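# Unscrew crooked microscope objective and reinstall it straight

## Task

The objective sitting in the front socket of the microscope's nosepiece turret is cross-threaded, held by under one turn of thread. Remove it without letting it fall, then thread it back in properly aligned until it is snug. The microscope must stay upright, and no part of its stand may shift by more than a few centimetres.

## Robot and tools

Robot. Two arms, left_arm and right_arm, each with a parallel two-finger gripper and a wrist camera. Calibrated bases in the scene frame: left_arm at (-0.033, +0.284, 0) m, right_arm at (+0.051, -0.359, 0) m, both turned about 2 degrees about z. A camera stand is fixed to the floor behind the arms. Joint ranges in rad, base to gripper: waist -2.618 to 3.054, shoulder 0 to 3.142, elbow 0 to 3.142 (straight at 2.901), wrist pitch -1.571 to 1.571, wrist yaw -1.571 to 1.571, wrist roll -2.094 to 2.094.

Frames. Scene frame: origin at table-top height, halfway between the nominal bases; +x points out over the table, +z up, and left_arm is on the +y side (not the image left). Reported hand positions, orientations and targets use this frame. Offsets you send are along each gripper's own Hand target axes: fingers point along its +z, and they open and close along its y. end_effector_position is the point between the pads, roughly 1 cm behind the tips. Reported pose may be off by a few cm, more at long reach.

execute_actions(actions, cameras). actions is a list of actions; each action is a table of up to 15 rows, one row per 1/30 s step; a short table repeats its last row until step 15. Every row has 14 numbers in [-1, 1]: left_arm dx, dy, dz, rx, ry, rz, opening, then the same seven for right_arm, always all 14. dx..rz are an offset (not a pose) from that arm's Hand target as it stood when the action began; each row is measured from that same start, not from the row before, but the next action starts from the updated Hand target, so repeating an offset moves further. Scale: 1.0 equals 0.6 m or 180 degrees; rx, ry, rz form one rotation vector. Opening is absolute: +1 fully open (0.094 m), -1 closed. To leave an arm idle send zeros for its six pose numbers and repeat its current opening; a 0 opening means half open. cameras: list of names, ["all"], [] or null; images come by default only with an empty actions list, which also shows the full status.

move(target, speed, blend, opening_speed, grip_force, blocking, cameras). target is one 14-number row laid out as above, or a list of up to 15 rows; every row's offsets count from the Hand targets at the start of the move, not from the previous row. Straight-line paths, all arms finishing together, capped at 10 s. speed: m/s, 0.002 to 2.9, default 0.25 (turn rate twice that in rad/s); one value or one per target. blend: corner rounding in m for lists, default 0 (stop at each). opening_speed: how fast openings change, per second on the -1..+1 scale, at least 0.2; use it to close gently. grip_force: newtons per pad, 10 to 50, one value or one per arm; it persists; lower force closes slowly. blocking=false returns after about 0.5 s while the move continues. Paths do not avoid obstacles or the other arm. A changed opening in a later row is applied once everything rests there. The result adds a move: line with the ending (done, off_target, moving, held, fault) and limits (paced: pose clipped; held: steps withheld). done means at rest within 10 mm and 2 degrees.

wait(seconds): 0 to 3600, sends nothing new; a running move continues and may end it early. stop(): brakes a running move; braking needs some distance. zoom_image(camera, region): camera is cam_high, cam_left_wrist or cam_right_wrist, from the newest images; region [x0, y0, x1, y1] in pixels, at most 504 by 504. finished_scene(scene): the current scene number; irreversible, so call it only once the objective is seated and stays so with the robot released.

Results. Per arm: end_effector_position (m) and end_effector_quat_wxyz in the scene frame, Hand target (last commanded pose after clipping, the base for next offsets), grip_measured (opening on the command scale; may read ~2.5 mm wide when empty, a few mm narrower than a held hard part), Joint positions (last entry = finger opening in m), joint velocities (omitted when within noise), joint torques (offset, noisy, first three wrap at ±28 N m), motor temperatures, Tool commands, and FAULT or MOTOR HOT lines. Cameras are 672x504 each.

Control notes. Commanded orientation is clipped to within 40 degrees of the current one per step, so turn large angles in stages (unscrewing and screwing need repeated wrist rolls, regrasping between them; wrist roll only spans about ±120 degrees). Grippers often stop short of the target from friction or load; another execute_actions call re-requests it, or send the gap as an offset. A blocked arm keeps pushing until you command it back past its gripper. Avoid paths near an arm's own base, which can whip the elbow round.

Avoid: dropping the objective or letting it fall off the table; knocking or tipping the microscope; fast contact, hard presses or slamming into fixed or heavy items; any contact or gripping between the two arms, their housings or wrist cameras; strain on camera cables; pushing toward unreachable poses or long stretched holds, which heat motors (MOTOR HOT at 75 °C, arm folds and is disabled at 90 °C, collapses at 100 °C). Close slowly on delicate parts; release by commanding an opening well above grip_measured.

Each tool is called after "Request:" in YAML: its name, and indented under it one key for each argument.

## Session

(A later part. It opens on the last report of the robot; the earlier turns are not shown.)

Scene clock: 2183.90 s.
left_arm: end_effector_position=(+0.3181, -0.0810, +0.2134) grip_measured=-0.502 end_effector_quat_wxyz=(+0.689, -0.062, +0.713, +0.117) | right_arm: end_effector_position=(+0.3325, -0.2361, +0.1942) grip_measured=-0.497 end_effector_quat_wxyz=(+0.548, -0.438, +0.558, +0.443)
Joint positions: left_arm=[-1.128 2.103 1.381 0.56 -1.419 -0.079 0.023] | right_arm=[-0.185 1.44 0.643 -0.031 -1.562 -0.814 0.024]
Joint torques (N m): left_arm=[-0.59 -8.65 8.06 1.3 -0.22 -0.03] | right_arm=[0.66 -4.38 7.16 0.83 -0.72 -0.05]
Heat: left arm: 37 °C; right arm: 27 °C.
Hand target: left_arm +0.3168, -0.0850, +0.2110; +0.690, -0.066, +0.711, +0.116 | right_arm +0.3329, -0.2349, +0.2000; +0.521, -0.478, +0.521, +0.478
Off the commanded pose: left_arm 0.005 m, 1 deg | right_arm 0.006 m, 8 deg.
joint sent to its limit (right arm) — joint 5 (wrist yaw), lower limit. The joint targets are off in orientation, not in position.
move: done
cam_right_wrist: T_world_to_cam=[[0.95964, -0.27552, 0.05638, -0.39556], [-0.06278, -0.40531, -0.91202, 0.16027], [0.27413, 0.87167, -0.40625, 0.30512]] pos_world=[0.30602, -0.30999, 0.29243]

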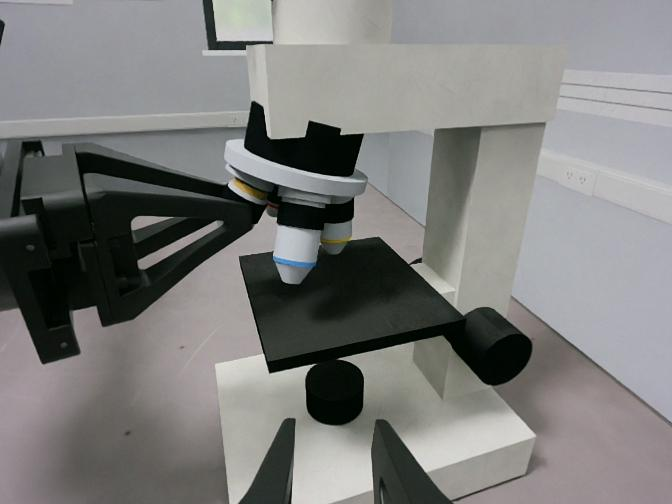

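Request:
zoom_image:
  camera: "cam_right_wrist"
  region: [222, 162, 252, 192]

Request:
zoom_image:
  camera: "cam_right_wrist"
  region: [248, 178, 278, 208]

Request:
move:
  target:
    - [0.0289,0.0016,-0.0167,0,0,0,-0.6,0,0,0,0,0,0,-0.5]
    - [0.0283,0.0177,-0.0120,0.1823,0.0203,-0.0869,-0.6,0,0,0,0,0,0,-0.5]
    - [0.0137,0.0282,-0.0057,0.3710,0.0102,-0.1944,-0.6,0,0,0,0,0,0,-0.5]
  speed: 0.25
  blend: [0.006,0.01,0]

Scaled by 16.800 from the camera's image (finer frame: 960x720).

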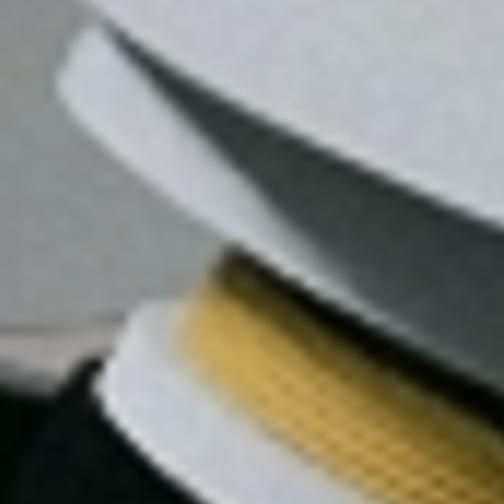

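Scaled by 16.800 from the camera's image (finer frame: 960x720).

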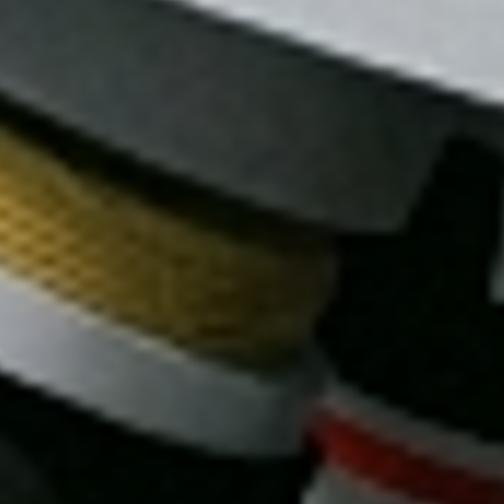

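Scene clock: 2539.33 s.
left_arm: end_effector_position=(+0.3088, -0.0700, +0.2033) grip_measured=-0.502 end_effector_quat_wxyz=(+0.600, +0.117, +0.625, -0.485) | right_arm: end_effector_position=(+0.3325, -0.2361, +0.1942) grip_measured=-0.497 end_effector_quat_wxyz=(+0.548, -0.438, +0.558, +0.443)
Joint positions: left_arm=[-0.733 1.918 0.681 1.431 0.092 -0.513 0.023] | right_arm=[-0.185 1.44 0.643 -0.031 -1.562 -0.814 0.024]
Joint torques (N m): left_arm=[0.47 -6.15 5.14 1.92 0.06 -0.02] | right_arm=[0.66 -4.33 7.2 0.84 -0.71 -0.07]
Motor temperatures (°C): left_arm=[18 28 30 27 18 17 24] | right_arm=[16 23 27 23 18 17 19]
Heat: left arm: 30 °C; right arm: 27 °C.
Hand target: left_arm +0.3088, -0.0691, +0.2042; +0.604, +0.118, +0.617, -0.490 | right_arm +0.3329, -0.2349, +0.2000; +0.521, -0.478, +0.521, +0.478
Off the commanded pose: left_arm 0.001 m, 1 deg | right_arm 0.006 m, 8 deg.
joint sent to its limit (right arm) — joint 5 (wrist yaw), lower limit. The joint targets are off in orientation, not in position.
move: done

Request:
move:
  target:
    - [-0.0367,-0.0193,0.0125,0.0043,-0.0225,0.0040,-0.6,0,0,0,0,0,0,-0.5]
    - [-0.0533,-0.0281,0.0203,0.0043,-0.0225,0.0040,-0.6,0,0,0,0,0,0,-0.5]
    - [-0.0603,-0.0271,0.0261,0.0043,-0.0225,0.0040,-0.6,0,0,0,0,0,0,-0.5]
    - [-0.0657,-0.0264,0.0283,0.0043,-0.0225,0.0040,-0.6,0,0,0,0,0,0,-0.5]
  speed: 0.06
  blend: [0.005,0.005,0,0]
  cameras: ["cam_left_wrist","cam_right_wrist"]

Request:
zoom_image:
  camera: "cam_right_wrist"
  region: [220, 162, 250, 192]

Request:
zoom_image:
  camera: "cam_right_wrist"
  region: [248, 178, 278, 208]

Request:
zoom_image:
  camera: "cam_left_wrist"
  region: [285, 360, 395, 420]

Scene clock: 2571.50 s.
left_arm: end_effector_position=(+0.3159, -0.0727, +0.2167) grip_measured=-0.502 end_effector_quat_wxyz=(+0.606, +0.110, +0.623, -0.483) | right_arm: end_effector_position=(+0.3325, -0.2361, +0.1942) grip_measured=-0.497 end_effector_quat_wxyz=(+0.548, -0.438, +0.558, +0.443)
Joint positions: left_arm=[-0.733 1.893 0.72 1.375 0.075 -0.514 0.023] | right_arm=[-0.185 1.44 0.643 -0.031 -1.562 -0.814 0.024]
Joint torques (N m): left_arm=[0.39 -9.92 8.08 1.79 0 0.06] | right_arm=[0.65 -4.34 7.2 0.83 -0.72 -0.06]
Motor temperatures (°C): left_arm=[18 27 28 32 18 17 24] | right_arm=[16 23 27 23 18 17 19]
Heat: left arm: 32 °C; right arm: 27 °C.
Hand target: left_arm +0.3173, -0.0720, +0.2490; +0.628, +0.109, +0.591, -0.494 | right_arm +0.3329, -0.2349, +0.2000; +0.521, -0.478, +0.521, +0.478
Off the commanded pose: left_arm 0.032 m, 5 deg | right_arm 0.006 m, 8 deg.
joint sent to its limit (right arm) — joint 5 (wrist yaw), lower limit. The joint targets are off in orientation, not in position.
move: off_target (left_arm); blend cut to 0.0027 m at target 2
cam_left_wrist: T_world_to_cam=[[-0.74392, -0.44802, 0.49584, 0.0973], [-0.5059, -0.10724, -0.8559, 0.39202], [0.43663, -0.88757, -0.14688, -0.05345]] pos_world=[0.29405, 0.03819, 0.27943]
cam_right_wrist: T_world_to_cam=[[0.95964, -0.27552, 0.05638, -0.39556], [-0.06278, -0.40531, -0.91202, 0.16027], [0.27413, 0.87167, -0.40625, 0.30512]] pos_world=[0.30602, -0.30999, 0.29243]

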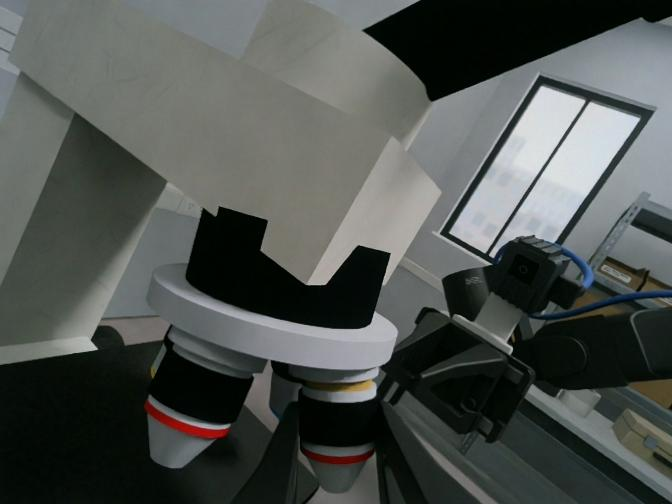

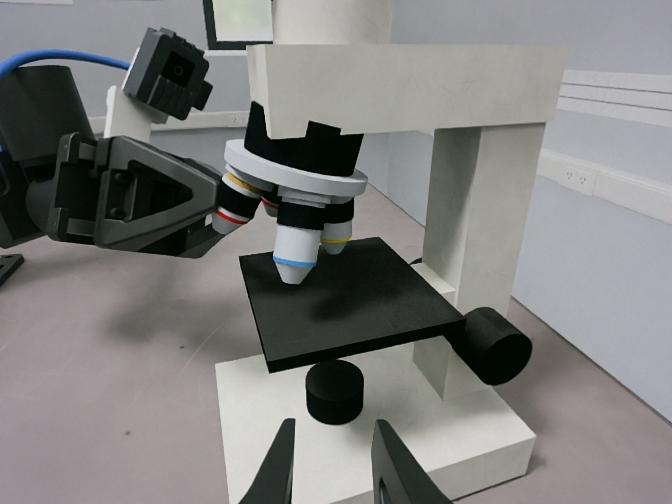

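Scaled by 16.800 from the camera's image (finer frame: 960x720).

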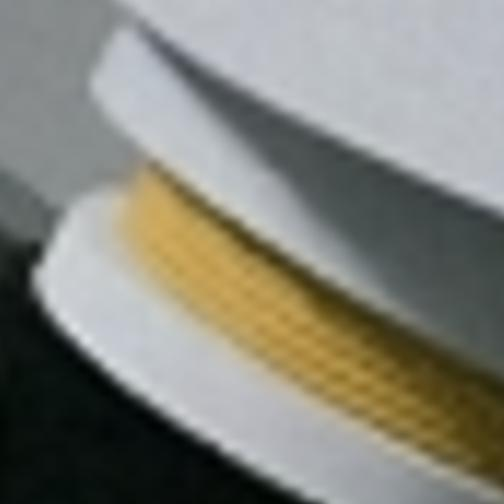

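Scaled by 16.800 from the camera's image (finer frame: 960x720).

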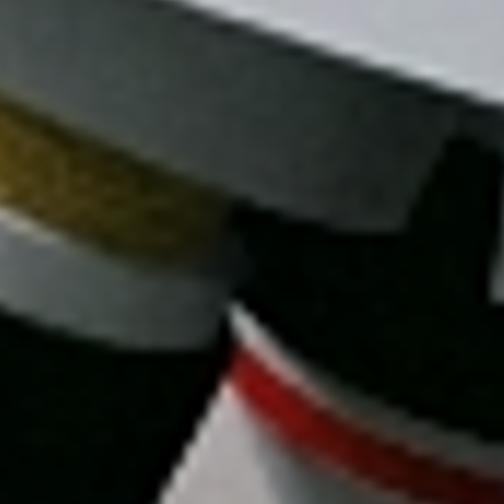

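Scaled by 4.582 from the camera's image (finer frame: 960x720).

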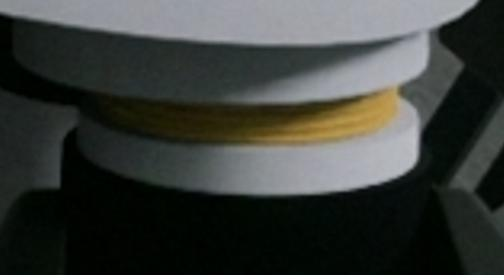

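Request:
move:
  target: [-0.0032,0.0038,0.0024,0,0,0,-0.6,0,0,0,0,0,0,-0.5]
  speed: 0.03
  cameras: ["cam_left_wrist","cam_right_wrist"]

Request:
zoom_image:
  camera: "cam_right_wrist"
  region: [220, 162, 250, 192]

Request:
zoom_image:
  camera: "cam_right_wrist"
  region: [248, 178, 278, 208]

Request:
zoom_image:
  camera: "cam_left_wrist"
  region: [285, 360, 395, 420]

Scene clock: 2585.37 s.
left_arm: end_effector_position=(+0.3173, -0.0730, +0.2163) grip_measured=-0.502 end_effector_quat_wxyz=(+0.604, +0.111, +0.625, -0.482) | right_arm: end_effector_position=(+0.3325, -0.2361, +0.1942) grip_measured=-0.497 end_effector_quat_wxyz=(+0.548, -0.438, +0.558, +0.443)
Joint positions: left_arm=[-0.73 1.892 0.725 1.365 0.08 -0.514 0.023] | right_arm=[-0.185 1.44 0.643 -0.031 -1.562 -0.814 0.024]
Joint torques (N m): left_arm=[0.87 -9.96 8.23 1.82 0.03 0.03] | right_arm=[0.64 -4.34 7.19 0.84 -0.72 -0.07]
Heat: left arm: 31 °C; right arm: 27 °C.
Hand target: left_arm +0.3203, -0.0709, +0.2500; +0.628, +0.109, +0.591, -0.494 | right_arm +0.3329, -0.2349, +0.2000; +0.521, -0.478, +0.521, +0.478
Off the commanded pose: left_arm 0.034 m, 5 deg | right_arm 0.006 m, 8 deg.
joint sent to its limit (right arm) — joint 5 (wrist yaw), lower limit. The joint targets are off in orientation, not in position.
move: off_target (left_arm)
cam_left_wrist: T_world_to_cam=[[-0.74334, -0.44873, 0.49607, 0.09809], [-0.50848, -0.10278, -0.85491, 0.39324], [0.43462, -0.88774, -0.15177, -0.05265]] pos_world=[0.29575, 0.03769, 0.27953]
cam_right_wrist: T_world_to_cam=[[0.95964, -0.27552, 0.05638, -0.39556], [-0.06278, -0.40531, -0.91202, 0.16027], [0.27413, 0.87167, -0.40625, 0.30512]] pos_world=[0.30602, -0.30999, 0.29243]

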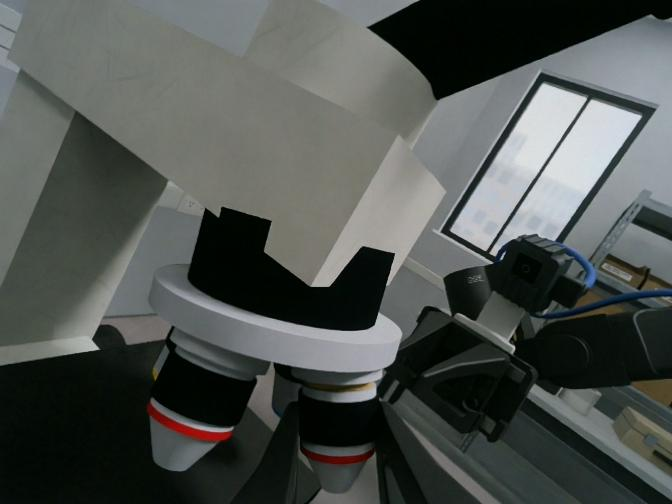

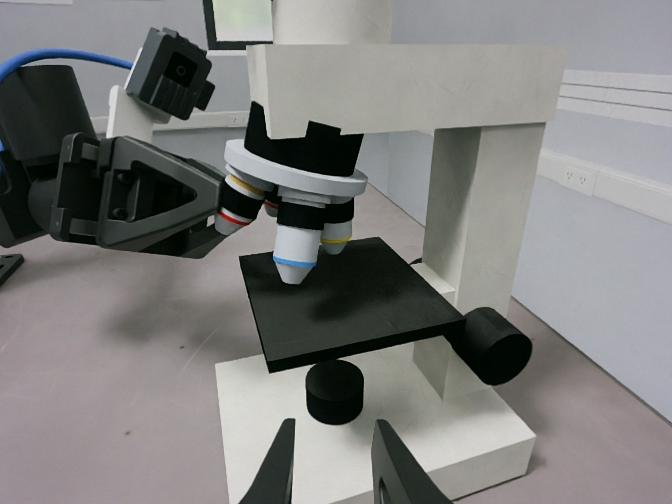

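Scaled by 16.800 from the camera's image (finer frame: 960x720).

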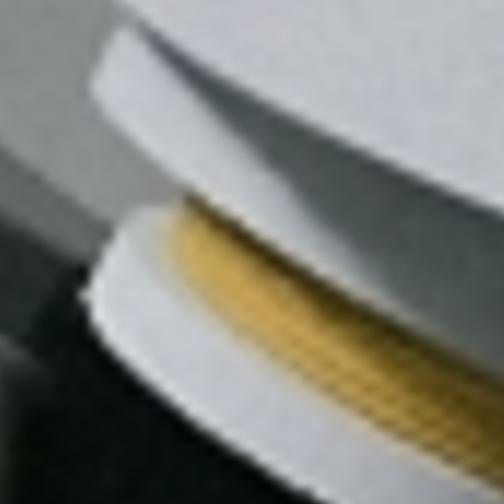

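Scaled by 16.800 from the camera's image (finer frame: 960x720).

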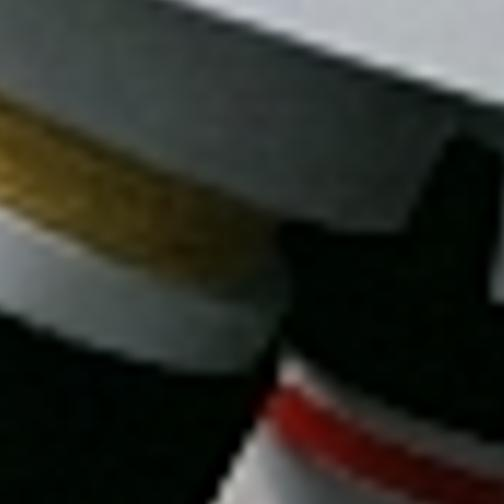

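Scaled by 4.582 from the camera's image (finer frame: 960x720).

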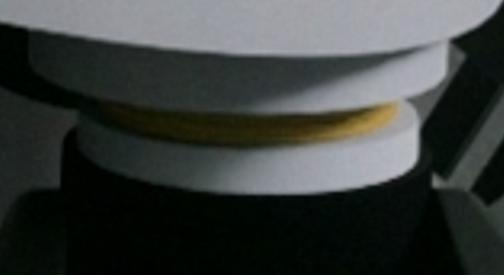

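Request:
move:
  target:
    - [-0.0024,0.0016,-0.0017,0,-0.0045,0,-0.6,0,0,0,0,0,0,-0.5]
    - [-0.0112,-0.0020,0.0014,0,-0.0045,0,-0.6,0,0,0,0,0,0,-0.5]
  speed: 0.03
  cameras: ["cam_left_wrist","cam_right_wrist"]

Request:
zoom_image:
  camera: "cam_right_wrist"
  region: [220, 162, 250, 192]

Request:
zoom_image:
  camera: "cam_right_wrist"
  region: [248, 178, 278, 208]

Request:
zoom_image:
  camera: "cam_left_wrist"
  region: [285, 360, 395, 420]

Scene clock: 2598.93 s.
left_arm: end_effector_position=(+0.3174, -0.0728, +0.2167) grip_measured=-0.502 end_effector_quat_wxyz=(+0.603, +0.111, +0.626, -0.481) | right_arm: end_effector_position=(+0.3325, -0.2361, +0.1942) grip_measured=-0.497 end_effector_quat_wxyz=(+0.548, -0.438, +0.558, +0.443)
Joint positions: left_arm=[-0.729 1.885 0.725 1.352 0.081 -0.514 0.023] | right_arm=[-0.185 1.44 0.643 -0.031 -1.562 -0.814 0.024]
Joint torques (N m): left_arm=[0.99 -10.36 8.55 1.9 -0.02 0.01] | right_arm=[0.65 -4.34 7.2 0.84 -0.71 -0.06]
Heat: left arm: 32 °C; right arm: 27 °C.
Hand target: left_arm +0.3213, -0.0688, +0.2565; +0.632, +0.105, +0.587, -0.495 | right_arm +0.3329, -0.2349, +0.2000; +0.521, -0.478, +0.521, +0.478
Off the commanded pose: left_arm 0.040 m, 6 deg | right_arm 0.006 m, 8 deg.
joint sent to its limit (right arm) — joint 5 (wrist yaw), lower limit. The joint targets are off in orientation, not in position.
move: off_target (left_arm)
cam_left_wrist: T_world_to_cam=[[-0.74157, -0.45055, 0.49707, 0.09715], [-0.51148, -0.09975, -0.85348, 0.39458], [0.43412, -0.88716, -0.15648, -0.05133]] pos_world=[0.29615, 0.03759, 0.28044]
cam_right_wrist: T_world_to_cam=[[0.95964, -0.27552, 0.05638, -0.39556], [-0.06278, -0.40531, -0.91202, 0.16027], [0.27413, 0.87167, -0.40625, 0.30512]] pos_world=[0.30602, -0.30999, 0.29243]

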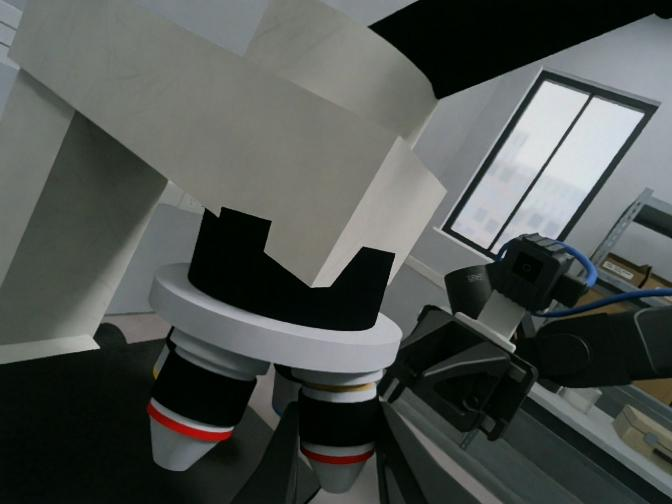

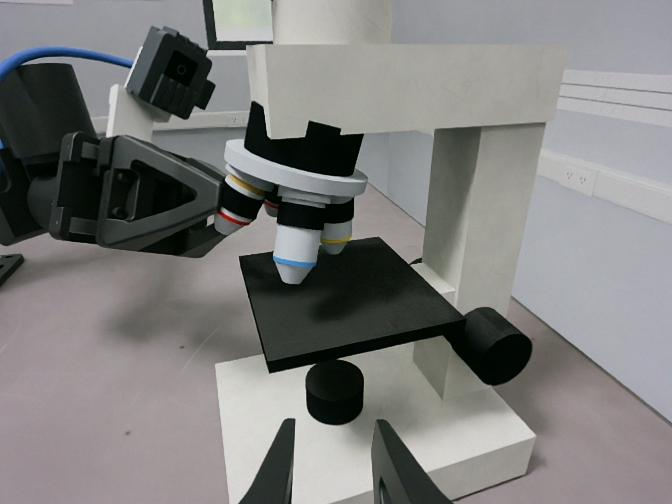

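Scaled by 16.800 from the camera's image (finer frame: 960x720).

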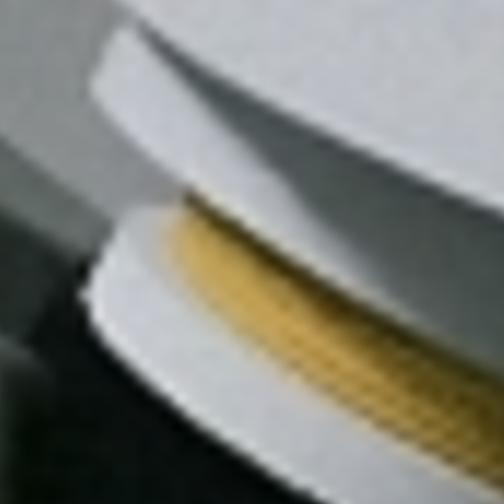

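Scaled by 16.800 from the camera's image (finer frame: 960x720).

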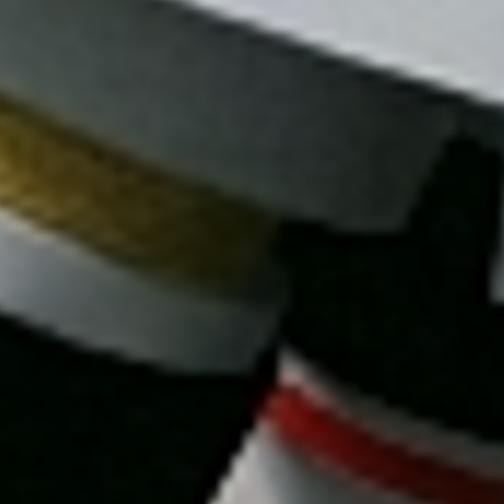

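Scaled by 4.582 from the camera's image (finer frame: 960x720).

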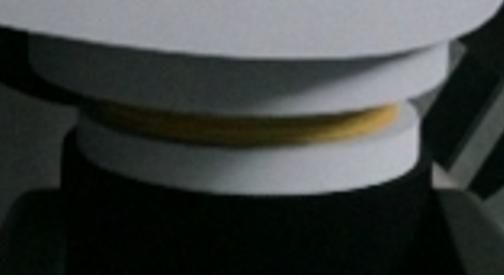

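Request:
move:
  target:
    - [0.0127,0.0067,-0.0043,0,0,0,-0.6,0,0,0,0,0,0,-0.5]
    - [0.0110,0.0084,-0.0067,0,0,0,-0.6,0,0,0,0,0,0,-0.5]
    - [-0.0017,0.0016,-0.0024,0,0,0,-0.6,0,0,0,0,0,0,-0.5]
  speed: 0.05
  cameras: ["cam_left_wrist","cam_right_wrist"]

Request:
zoom_image:
  camera: "cam_right_wrist"
  region: [220, 162, 250, 192]

Request:
zoom_image:
  camera: "cam_right_wrist"
  region: [248, 178, 278, 208]

Request:
zoom_image:
  camera: "cam_left_wrist"
  region: [285, 360, 395, 420]

Scene clock: 2611.57 s.
left_arm: end_effector_position=(+0.3175, -0.0726, +0.2168) grip_measured=-0.502 end_effector_quat_wxyz=(+0.602, +0.113, +0.626, -0.482) | right_arm: end_effector_position=(+0.3325, -0.2361, +0.1942) grip_measured=-0.497 end_effector_quat_wxyz=(+0.548, -0.438, +0.558, +0.443)
Joint positions: left_arm=[-0.726 1.885 0.725 1.353 0.088 -0.514 0.023] | right_arm=[-0.185 1.44 0.643 -0.031 -1.562 -0.814 0.024]
Joint torques (N m): left_arm=[1.1 -10.55 8.08 1.93 -0.06 0] | right_arm=[0.65 -4.31 7.2 0.84 -0.7 -0.06]
Heat: left arm: 33 °C; right arm: 27 °C.
Hand target: left_arm +0.3213, -0.0668, +0.2565; +0.632, +0.105, +0.587, -0.495 | right_arm +0.3329, -0.2349, +0.2000; +0.521, -0.478, +0.521, +0.478
Off the commanded pose: left_arm 0.040 m, 6 deg | right_arm 0.006 m, 8 deg.
joint sent to its limit (right arm) — joint 5 (wrist yaw), lower limit. The joint targets are off in orientation, not in position.
move: off_target (left_arm)
cam_left_wrist: T_world_to_cam=[[-0.74399, -0.44788, 0.49586, 0.09857], [-0.51085, -0.09709, -0.85417, 0.39485], [0.4307, -0.88881, -0.15657, -0.05017]] pos_world=[0.29665, 0.03789, 0.28054]
cam_right_wrist: T_world_to_cam=[[0.95964, -0.27552, 0.05638, -0.39556], [-0.06278, -0.40531, -0.91202, 0.16027], [0.27413, 0.87167, -0.40625, 0.30512]] pos_world=[0.30602, -0.30999, 0.29243]

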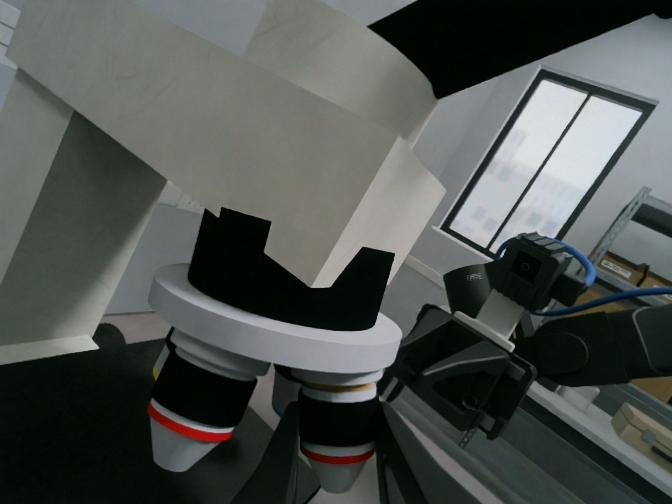

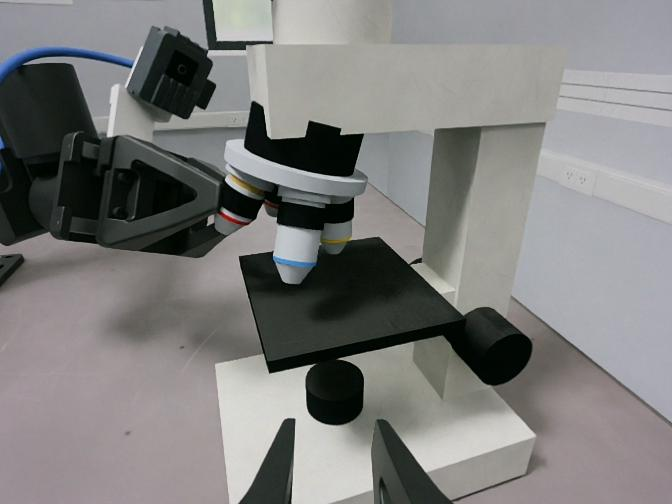

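Scaled by 16.800 from the camera's image (finer frame: 960x720).

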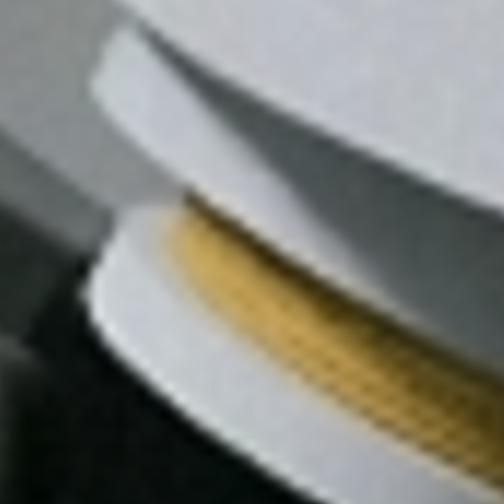

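Scaled by 16.800 from the camera's image (finer frame: 960x720).

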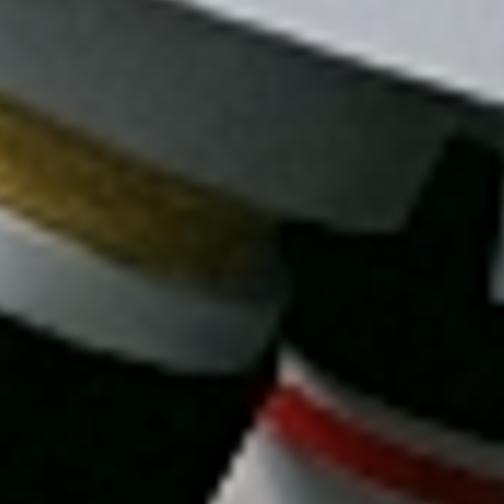

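Scaled by 4.582 from the camera's image (finer frame: 960x720).

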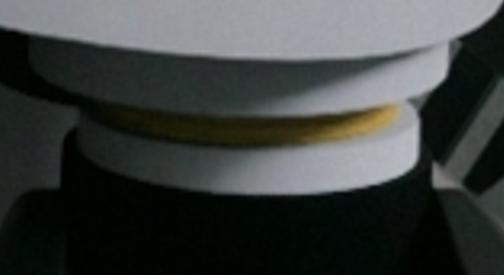

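Request:
move:
  target: [0.0102,0.0039,-0.0017,0,0.0167,0,-0.6,0,0,0,0,0,0,-0.5]
  speed: 0.06
  cameras: ["cam_left_wrist","cam_right_wrist"]

Request:
zoom_image:
  camera: "cam_right_wrist"
  region: [215, 155, 285, 215]

Request:
zoom_image:
  camera: "cam_left_wrist"
  region: [285, 360, 395, 420]

Scene clock: 2624.37 s.
left_arm: end_effector_position=(+0.3176, -0.0714, +0.2169) grip_measured=-0.502 end_effector_quat_wxyz=(+0.592, +0.122, +0.635, -0.482) | right_arm: end_effector_position=(+0.3325, -0.2361, +0.1942) grip_measured=-0.497 end_effector_quat_wxyz=(+0.548, -0.438, +0.558, +0.443)
Joint positions: left_arm=[-0.713 1.858 0.725 1.299 0.121 -0.514 0.023] | right_arm=[-0.185 1.44 0.643 -0.031 -1.562 -0.814 0.024]
Joint torques (N m): left_arm=[0.9 -9.96 8.18 1.8 -0.05 0.02] | right_arm=[0.66 -4.36 7.19 0.84 -0.71 -0.06]
Heat: left arm: 33 °C; right arm: 27 °C.
Hand target: left_arm +0.3212, -0.0680, +0.2502; +0.616, +0.118, +0.603, -0.492 | right_arm +0.3329, -0.2349, +0.2000; +0.521, -0.478, +0.521, +0.478
Off the commanded pose: left_arm 0.033 m, 5 deg | right_arm 0.006 m, 8 deg.
joint sent to its limit (right arm) — joint 5 (wrist yaw), lower limit. The joint targets are off in orientation, not in position.
move: off_target (left_arm)
cam_left_wrist: T_world_to_cam=[[-0.74489, -0.4451, 0.49701, 0.0993], [-0.52478, -0.06915, -0.84843, 0.40031], [0.412, -0.89281, -0.18207, -0.03795]] pos_world=[0.29968, 0.03799, 0.28337]
cam_right_wrist: T_world_to_cam=[[0.95964, -0.27552, 0.05638, -0.39556], [-0.06278, -0.40531, -0.91202, 0.16027], [0.27413, 0.87167, -0.40625, 0.30512]] pos_world=[0.30602, -0.30999, 0.29243]

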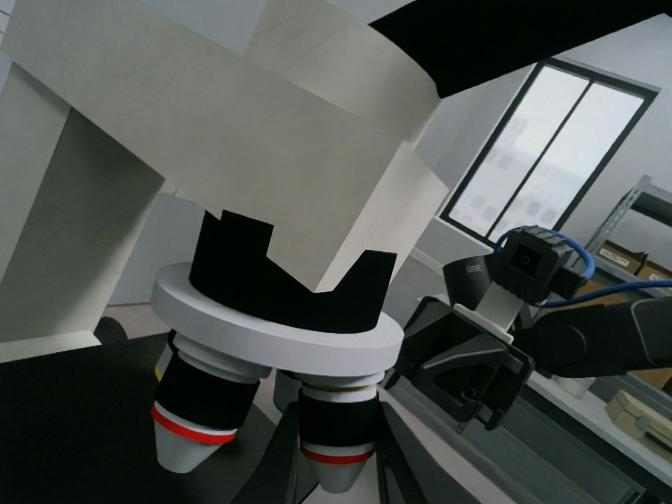

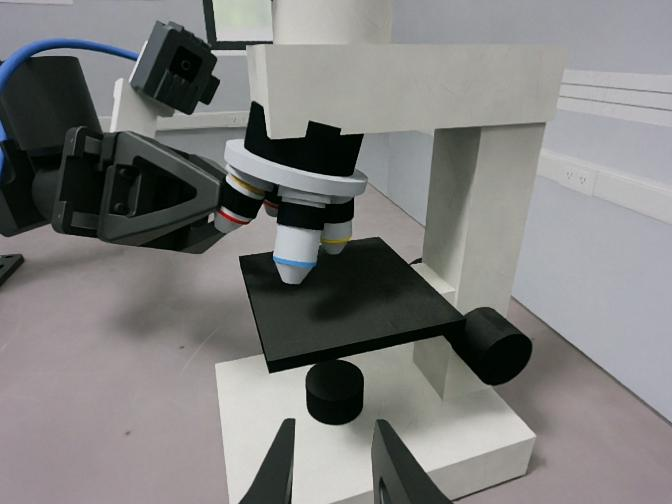

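Scaled by 7.200 from the camera's image (finer frame: 960x720).

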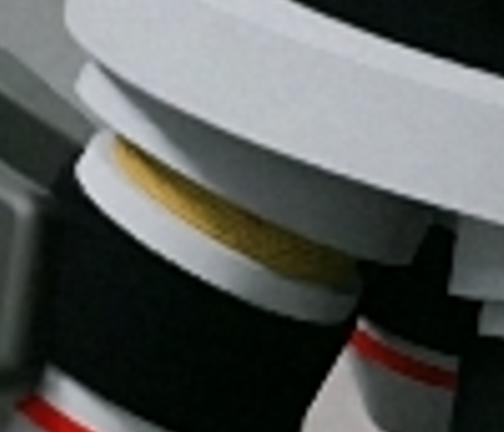

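Scaled by 4.582 from the camera's image (finer frame: 960x720).

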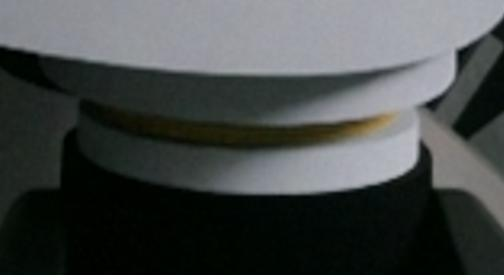

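Request:
move:
  target: [-0.0087,-0.0039,0.0018,0,-0.0110,0,-0.6,0,0,0,0,0,0,-0.5]
  speed: 0.04
  cameras: ["cam_left_wrist","cam_right_wrist"]

Request:
zoom_image:
  camera: "cam_right_wrist"
  region: [220, 162, 250, 192]

Request:
zoom_image:
  camera: "cam_right_wrist"
  region: [248, 178, 278, 208]

Request:
zoom_image:
  camera: "cam_left_wrist"
  region: [285, 360, 395, 420]

Scene clock: 2639.03 s.
left_arm: end_effector_position=(+0.3177, -0.0712, +0.2175) grip_measured=-0.502 end_effector_quat_wxyz=(+0.593, +0.121, +0.634, -0.482) | right_arm: end_effector_position=(+0.3325, -0.2361, +0.1942) grip_measured=-0.497 end_effector_quat_wxyz=(+0.548, -0.438, +0.558, +0.443)
Joint positions: left_arm=[-0.713 1.858 0.725 1.302 0.119 -0.514 0.023] | right_arm=[-0.185 1.44 0.643 -0.031 -1.562 -0.814 0.024]
Joint torques (N m): left_arm=[0.17 -9.31 8.28 2.13 -0.23 -0.02] | right_arm=[0.69 -4.33 7.23 0.83 -0.72 -0.06]
Heat: left arm: 33 °C; right arm: 27 °C.
Hand target: left_arm +0.3212, -0.0676, +0.2559; +0.627, +0.110, +0.592, -0.494 | right_arm +0.3329, -0.2349, +0.2000; +0.521, -0.478, +0.521, +0.478
Off the commanded pose: left_arm 0.039 m, 6 deg | right_arm 0.006 m, 8 deg.
joint sent to its limit (right arm) — joint 5 (wrist yaw), lower limit. The joint targets are off in orientation, not in position.
move: off_target (left_arm)
cam_left_wrist: T_world_to_cam=[[-0.74513, -0.44514, 0.49662, 0.09934], [-0.52341, -0.07116, -0.8491, 0.40048], [0.41331, -0.89263, -0.17997, -0.03857]] pos_world=[0.29958, 0.03829, 0.28377]
cam_right_wrist: T_world_to_cam=[[0.95964, -0.27552, 0.05638, -0.39556], [-0.06278, -0.40531, -0.91202, 0.16027], [0.27413, 0.87167, -0.40625, 0.30512]] pos_world=[0.30602, -0.30999, 0.29243]

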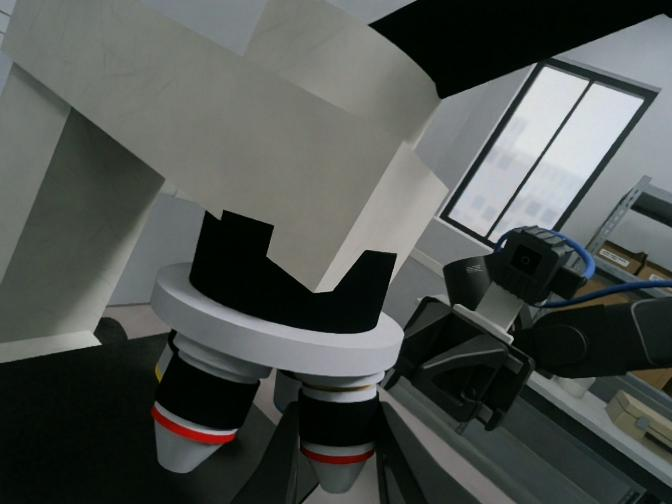

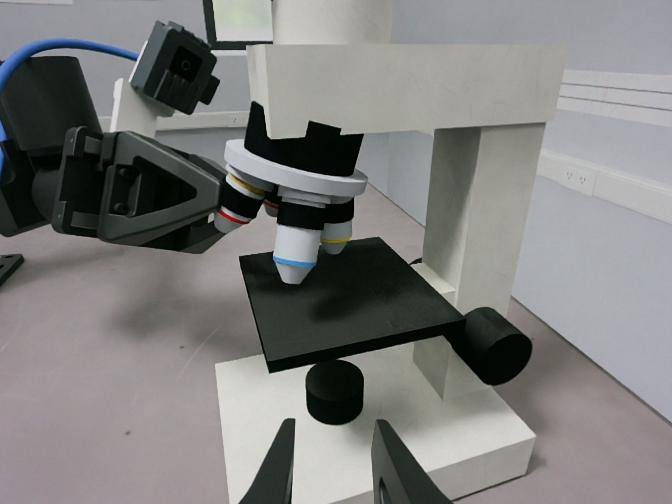

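Scaled by 16.800 from the camera's image (finer frame: 960x720).

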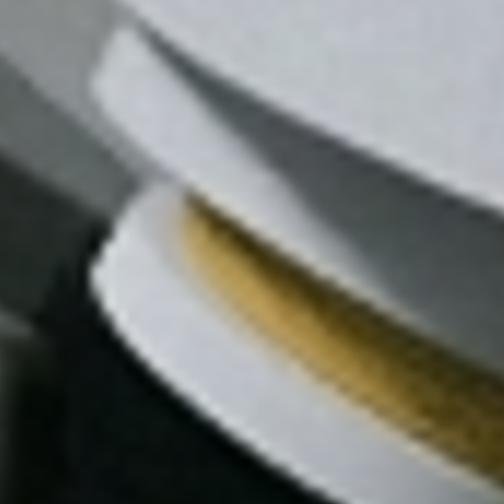

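Scaled by 16.800 from the camera's image (finer frame: 960x720).

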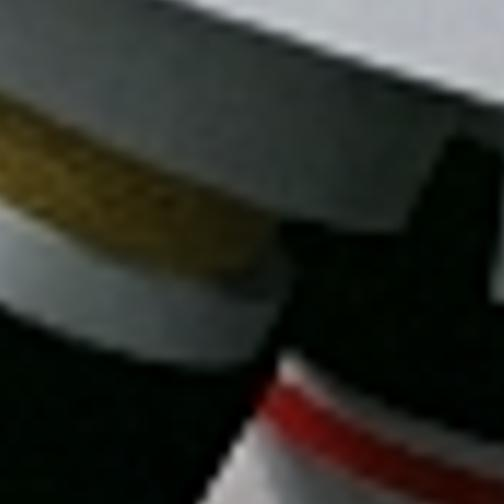

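Scaled by 4.582 from the camera's image (finer frame: 960x720).

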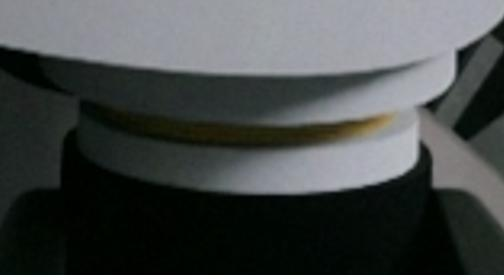

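Request:
move:
  target:
    - [0.0380,0.0152,-0.0146,0,0,0,-0.6,0,0,0,0,0,0,-0.5]
    - [0.0780,0.0223,-0.0357,-0.0043,0.0220,-0.0040,-0.6,0,0,0,0,0,0,-0.5]
  speed: 0.12
  blend: [0.005,0]

Scene clock: 2674.03 s.
left_arm: end_effector_position=(+0.3122, -0.0680, +0.2054) grip_measured=-0.502 end_effector_quat_wxyz=(+0.601, +0.119, +0.623, -0.487) | right_arm: end_effector_position=(+0.3325, -0.2361, +0.1942) grip_measured=-0.497 end_effector_quat_wxyz=(+0.548, -0.438, +0.558, +0.443)
Joint positions: left_arm=[-0.718 1.916 0.687 1.427 0.111 -0.515 0.023] | right_arm=[-0.185 1.44 0.643 -0.031 -1.562 -0.814 0.024]
Joint torques (N m): left_arm=[-0.7 -6.27 4.49 1.97 -0.09 -0.03] | right_arm=[0.65 -4.34 7.23 0.83 -0.72 -0.06]
Heat: left arm: 34 °C; right arm: 27 °C.
Hand target: left_arm +0.3089, -0.0684, +0.2041; +0.604, +0.119, +0.618, -0.490 | right_arm +0.3329, -0.2349, +0.2000; +0.521, -0.478, +0.521, +0.478
Off the commanded pose: left_arm 0.004 m, 1 deg | right_arm 0.006 m, 8 deg.
joint sent to its limit (right arm) — joint 5 (wrist yaw), lower limit. The joint targets are off in orientation, not in position.
move: done

Request:
move:
  target:
    - [-0.0369,-0.0191,0.0121,0.0043,-0.0225,0.0040,-0.6,0,0,0,0,0,0,-0.5]
    - [-0.0535,-0.0279,0.0199,0.0043,-0.0225,0.0040,-0.6,0,0,0,0,0,0,-0.5]
    - [-0.0605,-0.0269,0.0257,0.0043,-0.0225,0.0040,-0.6,0,0,0,0,0,0,-0.5]
    - [-0.0659,-0.0262,0.0279,0.0043,-0.0225,0.0040,-0.6,0,0,0,0,0,0,-0.5]
    - [-0.0693,-0.0226,0.0300,0.0043,-0.0225,0.0040,-0.6,0,0,0,0,0,0,-0.5]
  speed: 0.06
  blend: [0.005,0.002,0,0,0]
  cameras: ["cam_left_wrist","cam_right_wrist"]

Request:
zoom_image:
  camera: "cam_right_wrist"
  region: [220, 162, 250, 192]

Request:
zoom_image:
  camera: "cam_right_wrist"
  region: [248, 178, 278, 208]

Request:
zoom_image:
  camera: "cam_left_wrist"
  region: [285, 360, 395, 420]

Scene clock: 2690.03 s.
left_arm: end_effector_position=(+0.3172, -0.0721, +0.2164) grip_measured=-0.502 end_effector_quat_wxyz=(+0.604, +0.111, +0.625, -0.482) | right_arm: end_effector_position=(+0.3325, -0.2361, +0.1942) grip_measured=-0.497 end_effector_quat_wxyz=(+0.548, -0.438, +0.558, +0.443)
Joint positions: left_arm=[-0.727 1.889 0.722 1.363 0.084 -0.515 0.023] | right_arm=[-0.185 1.44 0.643 -0.031 -1.562 -0.814 0.024]
Joint torques (N m): left_arm=[0.77 -9.94 8.31 1.8 0.01 0.04] | right_arm=[0.66 -4.36 7.16 0.84 -0.71 -0.07]
Heat: left arm: 36 °C; right arm: 27 °C.
Hand target: left_arm +0.3202, -0.0701, +0.2500; +0.627, +0.109, +0.592, -0.494 | right_arm +0.3329, -0.2349, +0.2000; +0.521, -0.478, +0.521, +0.478
Off the commanded pose: left_arm 0.034 m, 5 deg | right_arm 0.006 m, 8 deg.
joint sent to its limit (right arm) — joint 5 (wrist yaw), lower limit. The joint targets are off in orientation, not in position.
move: off_target (left_arm)
cam_left_wrist: T_world_to_cam=[[-0.74318, -0.44849, 0.49652, 0.09824], [-0.50947, -0.10174, -0.85445, 0.39366], [0.43373, -0.88798, -0.15288, -0.05137]] pos_world=[0.29585, 0.03849, 0.27974]
cam_right_wrist: T_world_to_cam=[[0.95964, -0.27552, 0.05638, -0.39556], [-0.06278, -0.40531, -0.91202, 0.16027], [0.27413, 0.87167, -0.40625, 0.30512]] pos_world=[0.30602, -0.30999, 0.29243]

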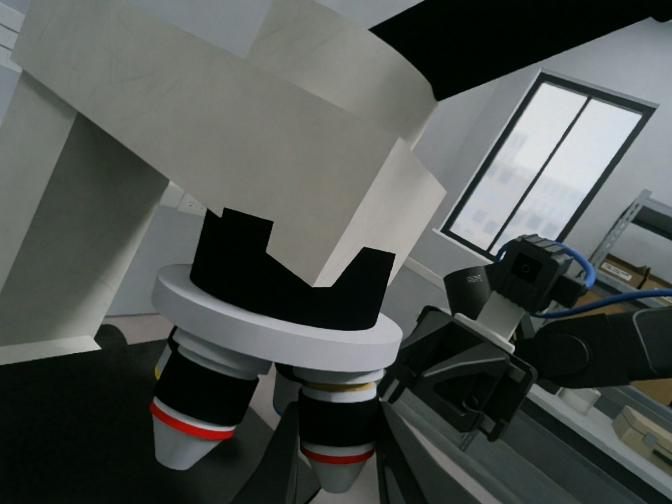

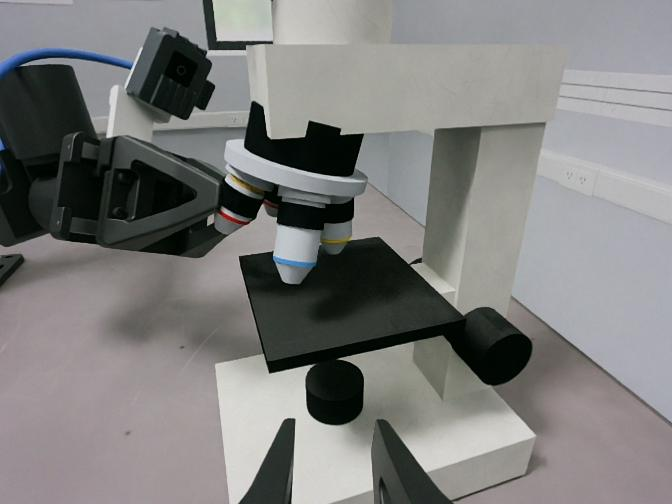

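Scaled by 16.800 from the camera's image (finer frame: 960x720).

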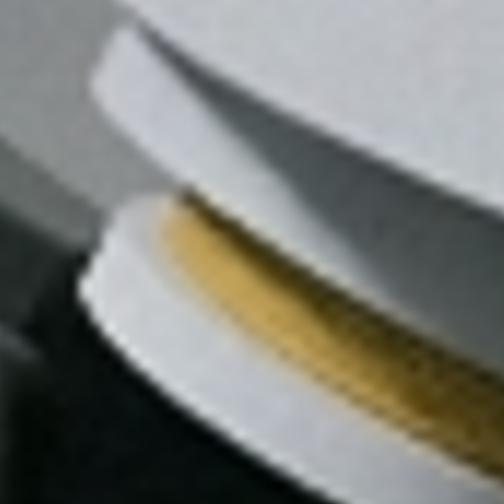

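Scaled by 16.800 from the camera's image (finer frame: 960x720).

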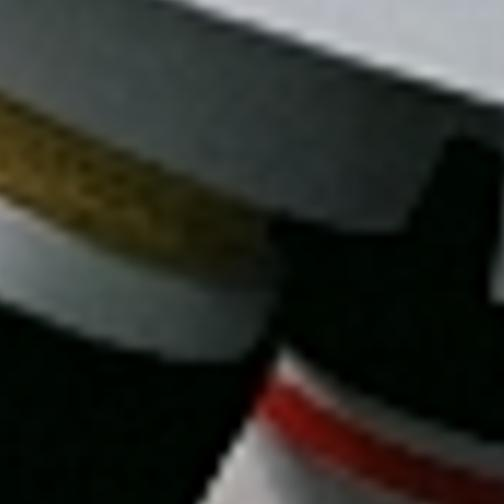

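Scaled by 4.582 from the camera's image (finer frame: 960x720).

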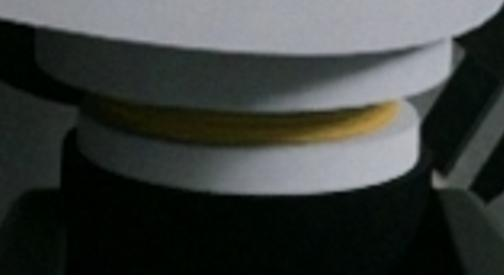

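Request:
move:
  target:
    - [-0.0010,0.0014,-0.0009,0,-0.0056,0,-0.6,0,0,0,0,0,0,-0.5]
    - [-0.0076,-0.0014,0.0015,0,-0.0056,0,-0.6,0,0,0,0,0,0,-0.5]
  speed: 0.04
  cameras: ["cam_left_wrist","cam_right_wrist"]

Request:
zoom_image:
  camera: "cam_right_wrist"
  region: [220, 162, 250, 192]

Request:
zoom_image:
  camera: "cam_right_wrist"
  region: [248, 178, 278, 208]

Request:
zoom_image:
  camera: "cam_left_wrist"
  region: [285, 360, 395, 420]

Scene clock: 2699.23 s.
left_arm: end_effector_position=(+0.3172, -0.0721, +0.2167) grip_measured=-0.502 end_effector_quat_wxyz=(+0.604, +0.111, +0.625, -0.483) | right_arm: end_effector_position=(+0.3325, -0.2361, +0.1942) grip_measured=-0.497 end_effector_quat_wxyz=(+0.548, -0.438, +0.558, +0.443)
Joint positions: left_arm=[-0.727 1.889 0.722 1.364 0.084 -0.515 0.023] | right_arm=[-0.185 1.44 0.643 -0.031 -1.562 -0.814 0.024]
Joint torques (N m): left_arm=[0.79 -9.99 8.54 1.91 -0.07 0.02] | right_arm=[0.62 -4.34 7.15 0.83 -0.71 -0.06]
Heat: left arm: 36 °C; right arm: 27 °C.
Hand target: left_arm +0.3210, -0.0689, +0.2545; +0.632, +0.105, +0.587, -0.495 | right_arm +0.3329, -0.2349, +0.2000; +0.521, -0.478, +0.521, +0.478
Off the commanded pose: left_arm 0.038 m, 6 deg | right_arm 0.006 m, 8 deg.
joint sent to its limit (right arm) — joint 5 (wrist yaw), lower limit. The joint targets are off in orientation, not in position.
move: off_target (left_arm)
cam_left_wrist: T_world_to_cam=[[-0.74361, -0.44808, 0.49626, 0.09829], [-0.50874, -0.10243, -0.8548, 0.3937], [0.43385, -0.88811, -0.15178, -0.05155]] pos_world=[0.29575, 0.03859, 0.27993]
cam_right_wrist: T_world_to_cam=[[0.95964, -0.27552, 0.05638, -0.39556], [-0.06278, -0.40531, -0.91202, 0.16027], [0.27413, 0.87167, -0.40625, 0.30512]] pos_world=[0.30602, -0.30999, 0.29243]

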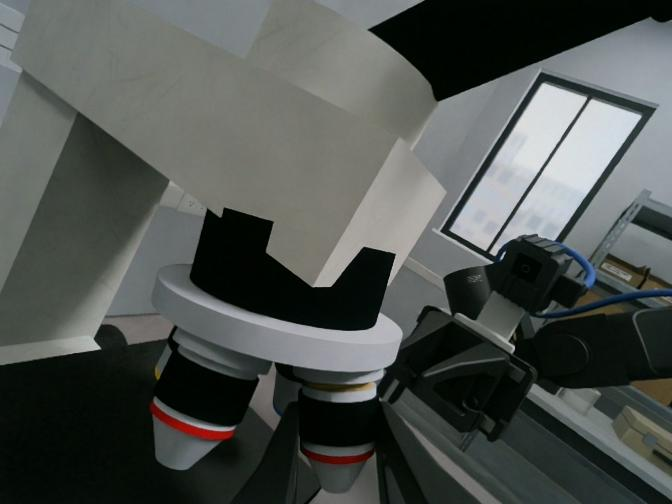

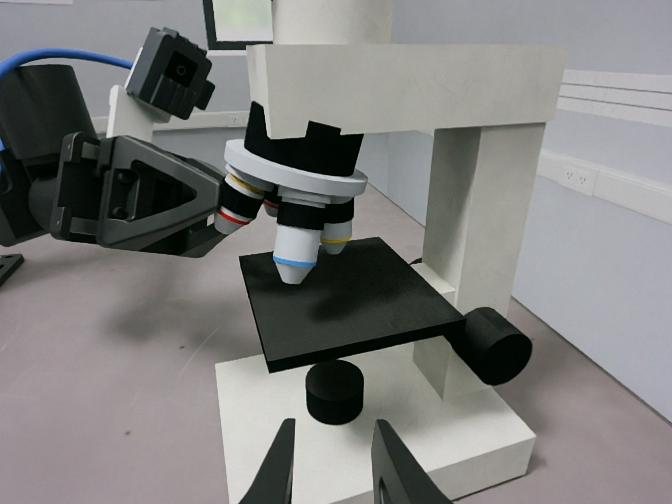

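Scaled by 16.800 from the camera's image (finer frame: 960x720).

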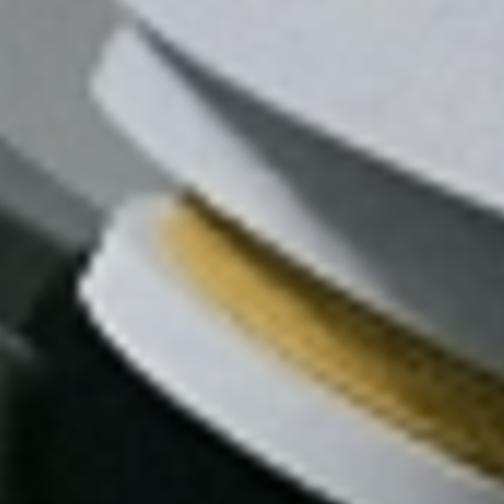

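Scaled by 16.800 from the camera's image (finer frame: 960x720).

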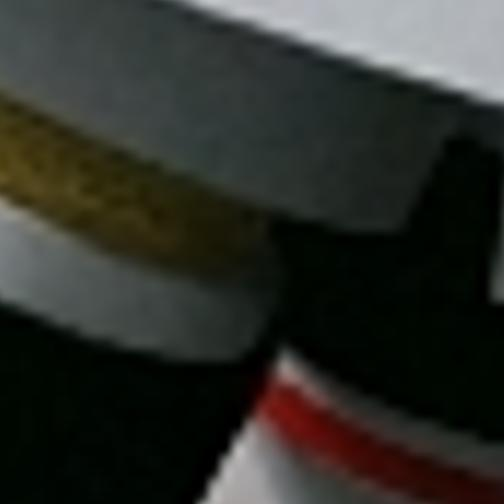

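Scaled by 4.582 from the camera's image (finer frame: 960x720).

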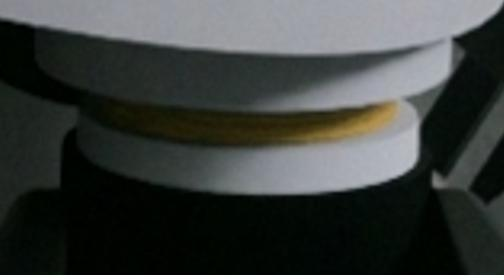

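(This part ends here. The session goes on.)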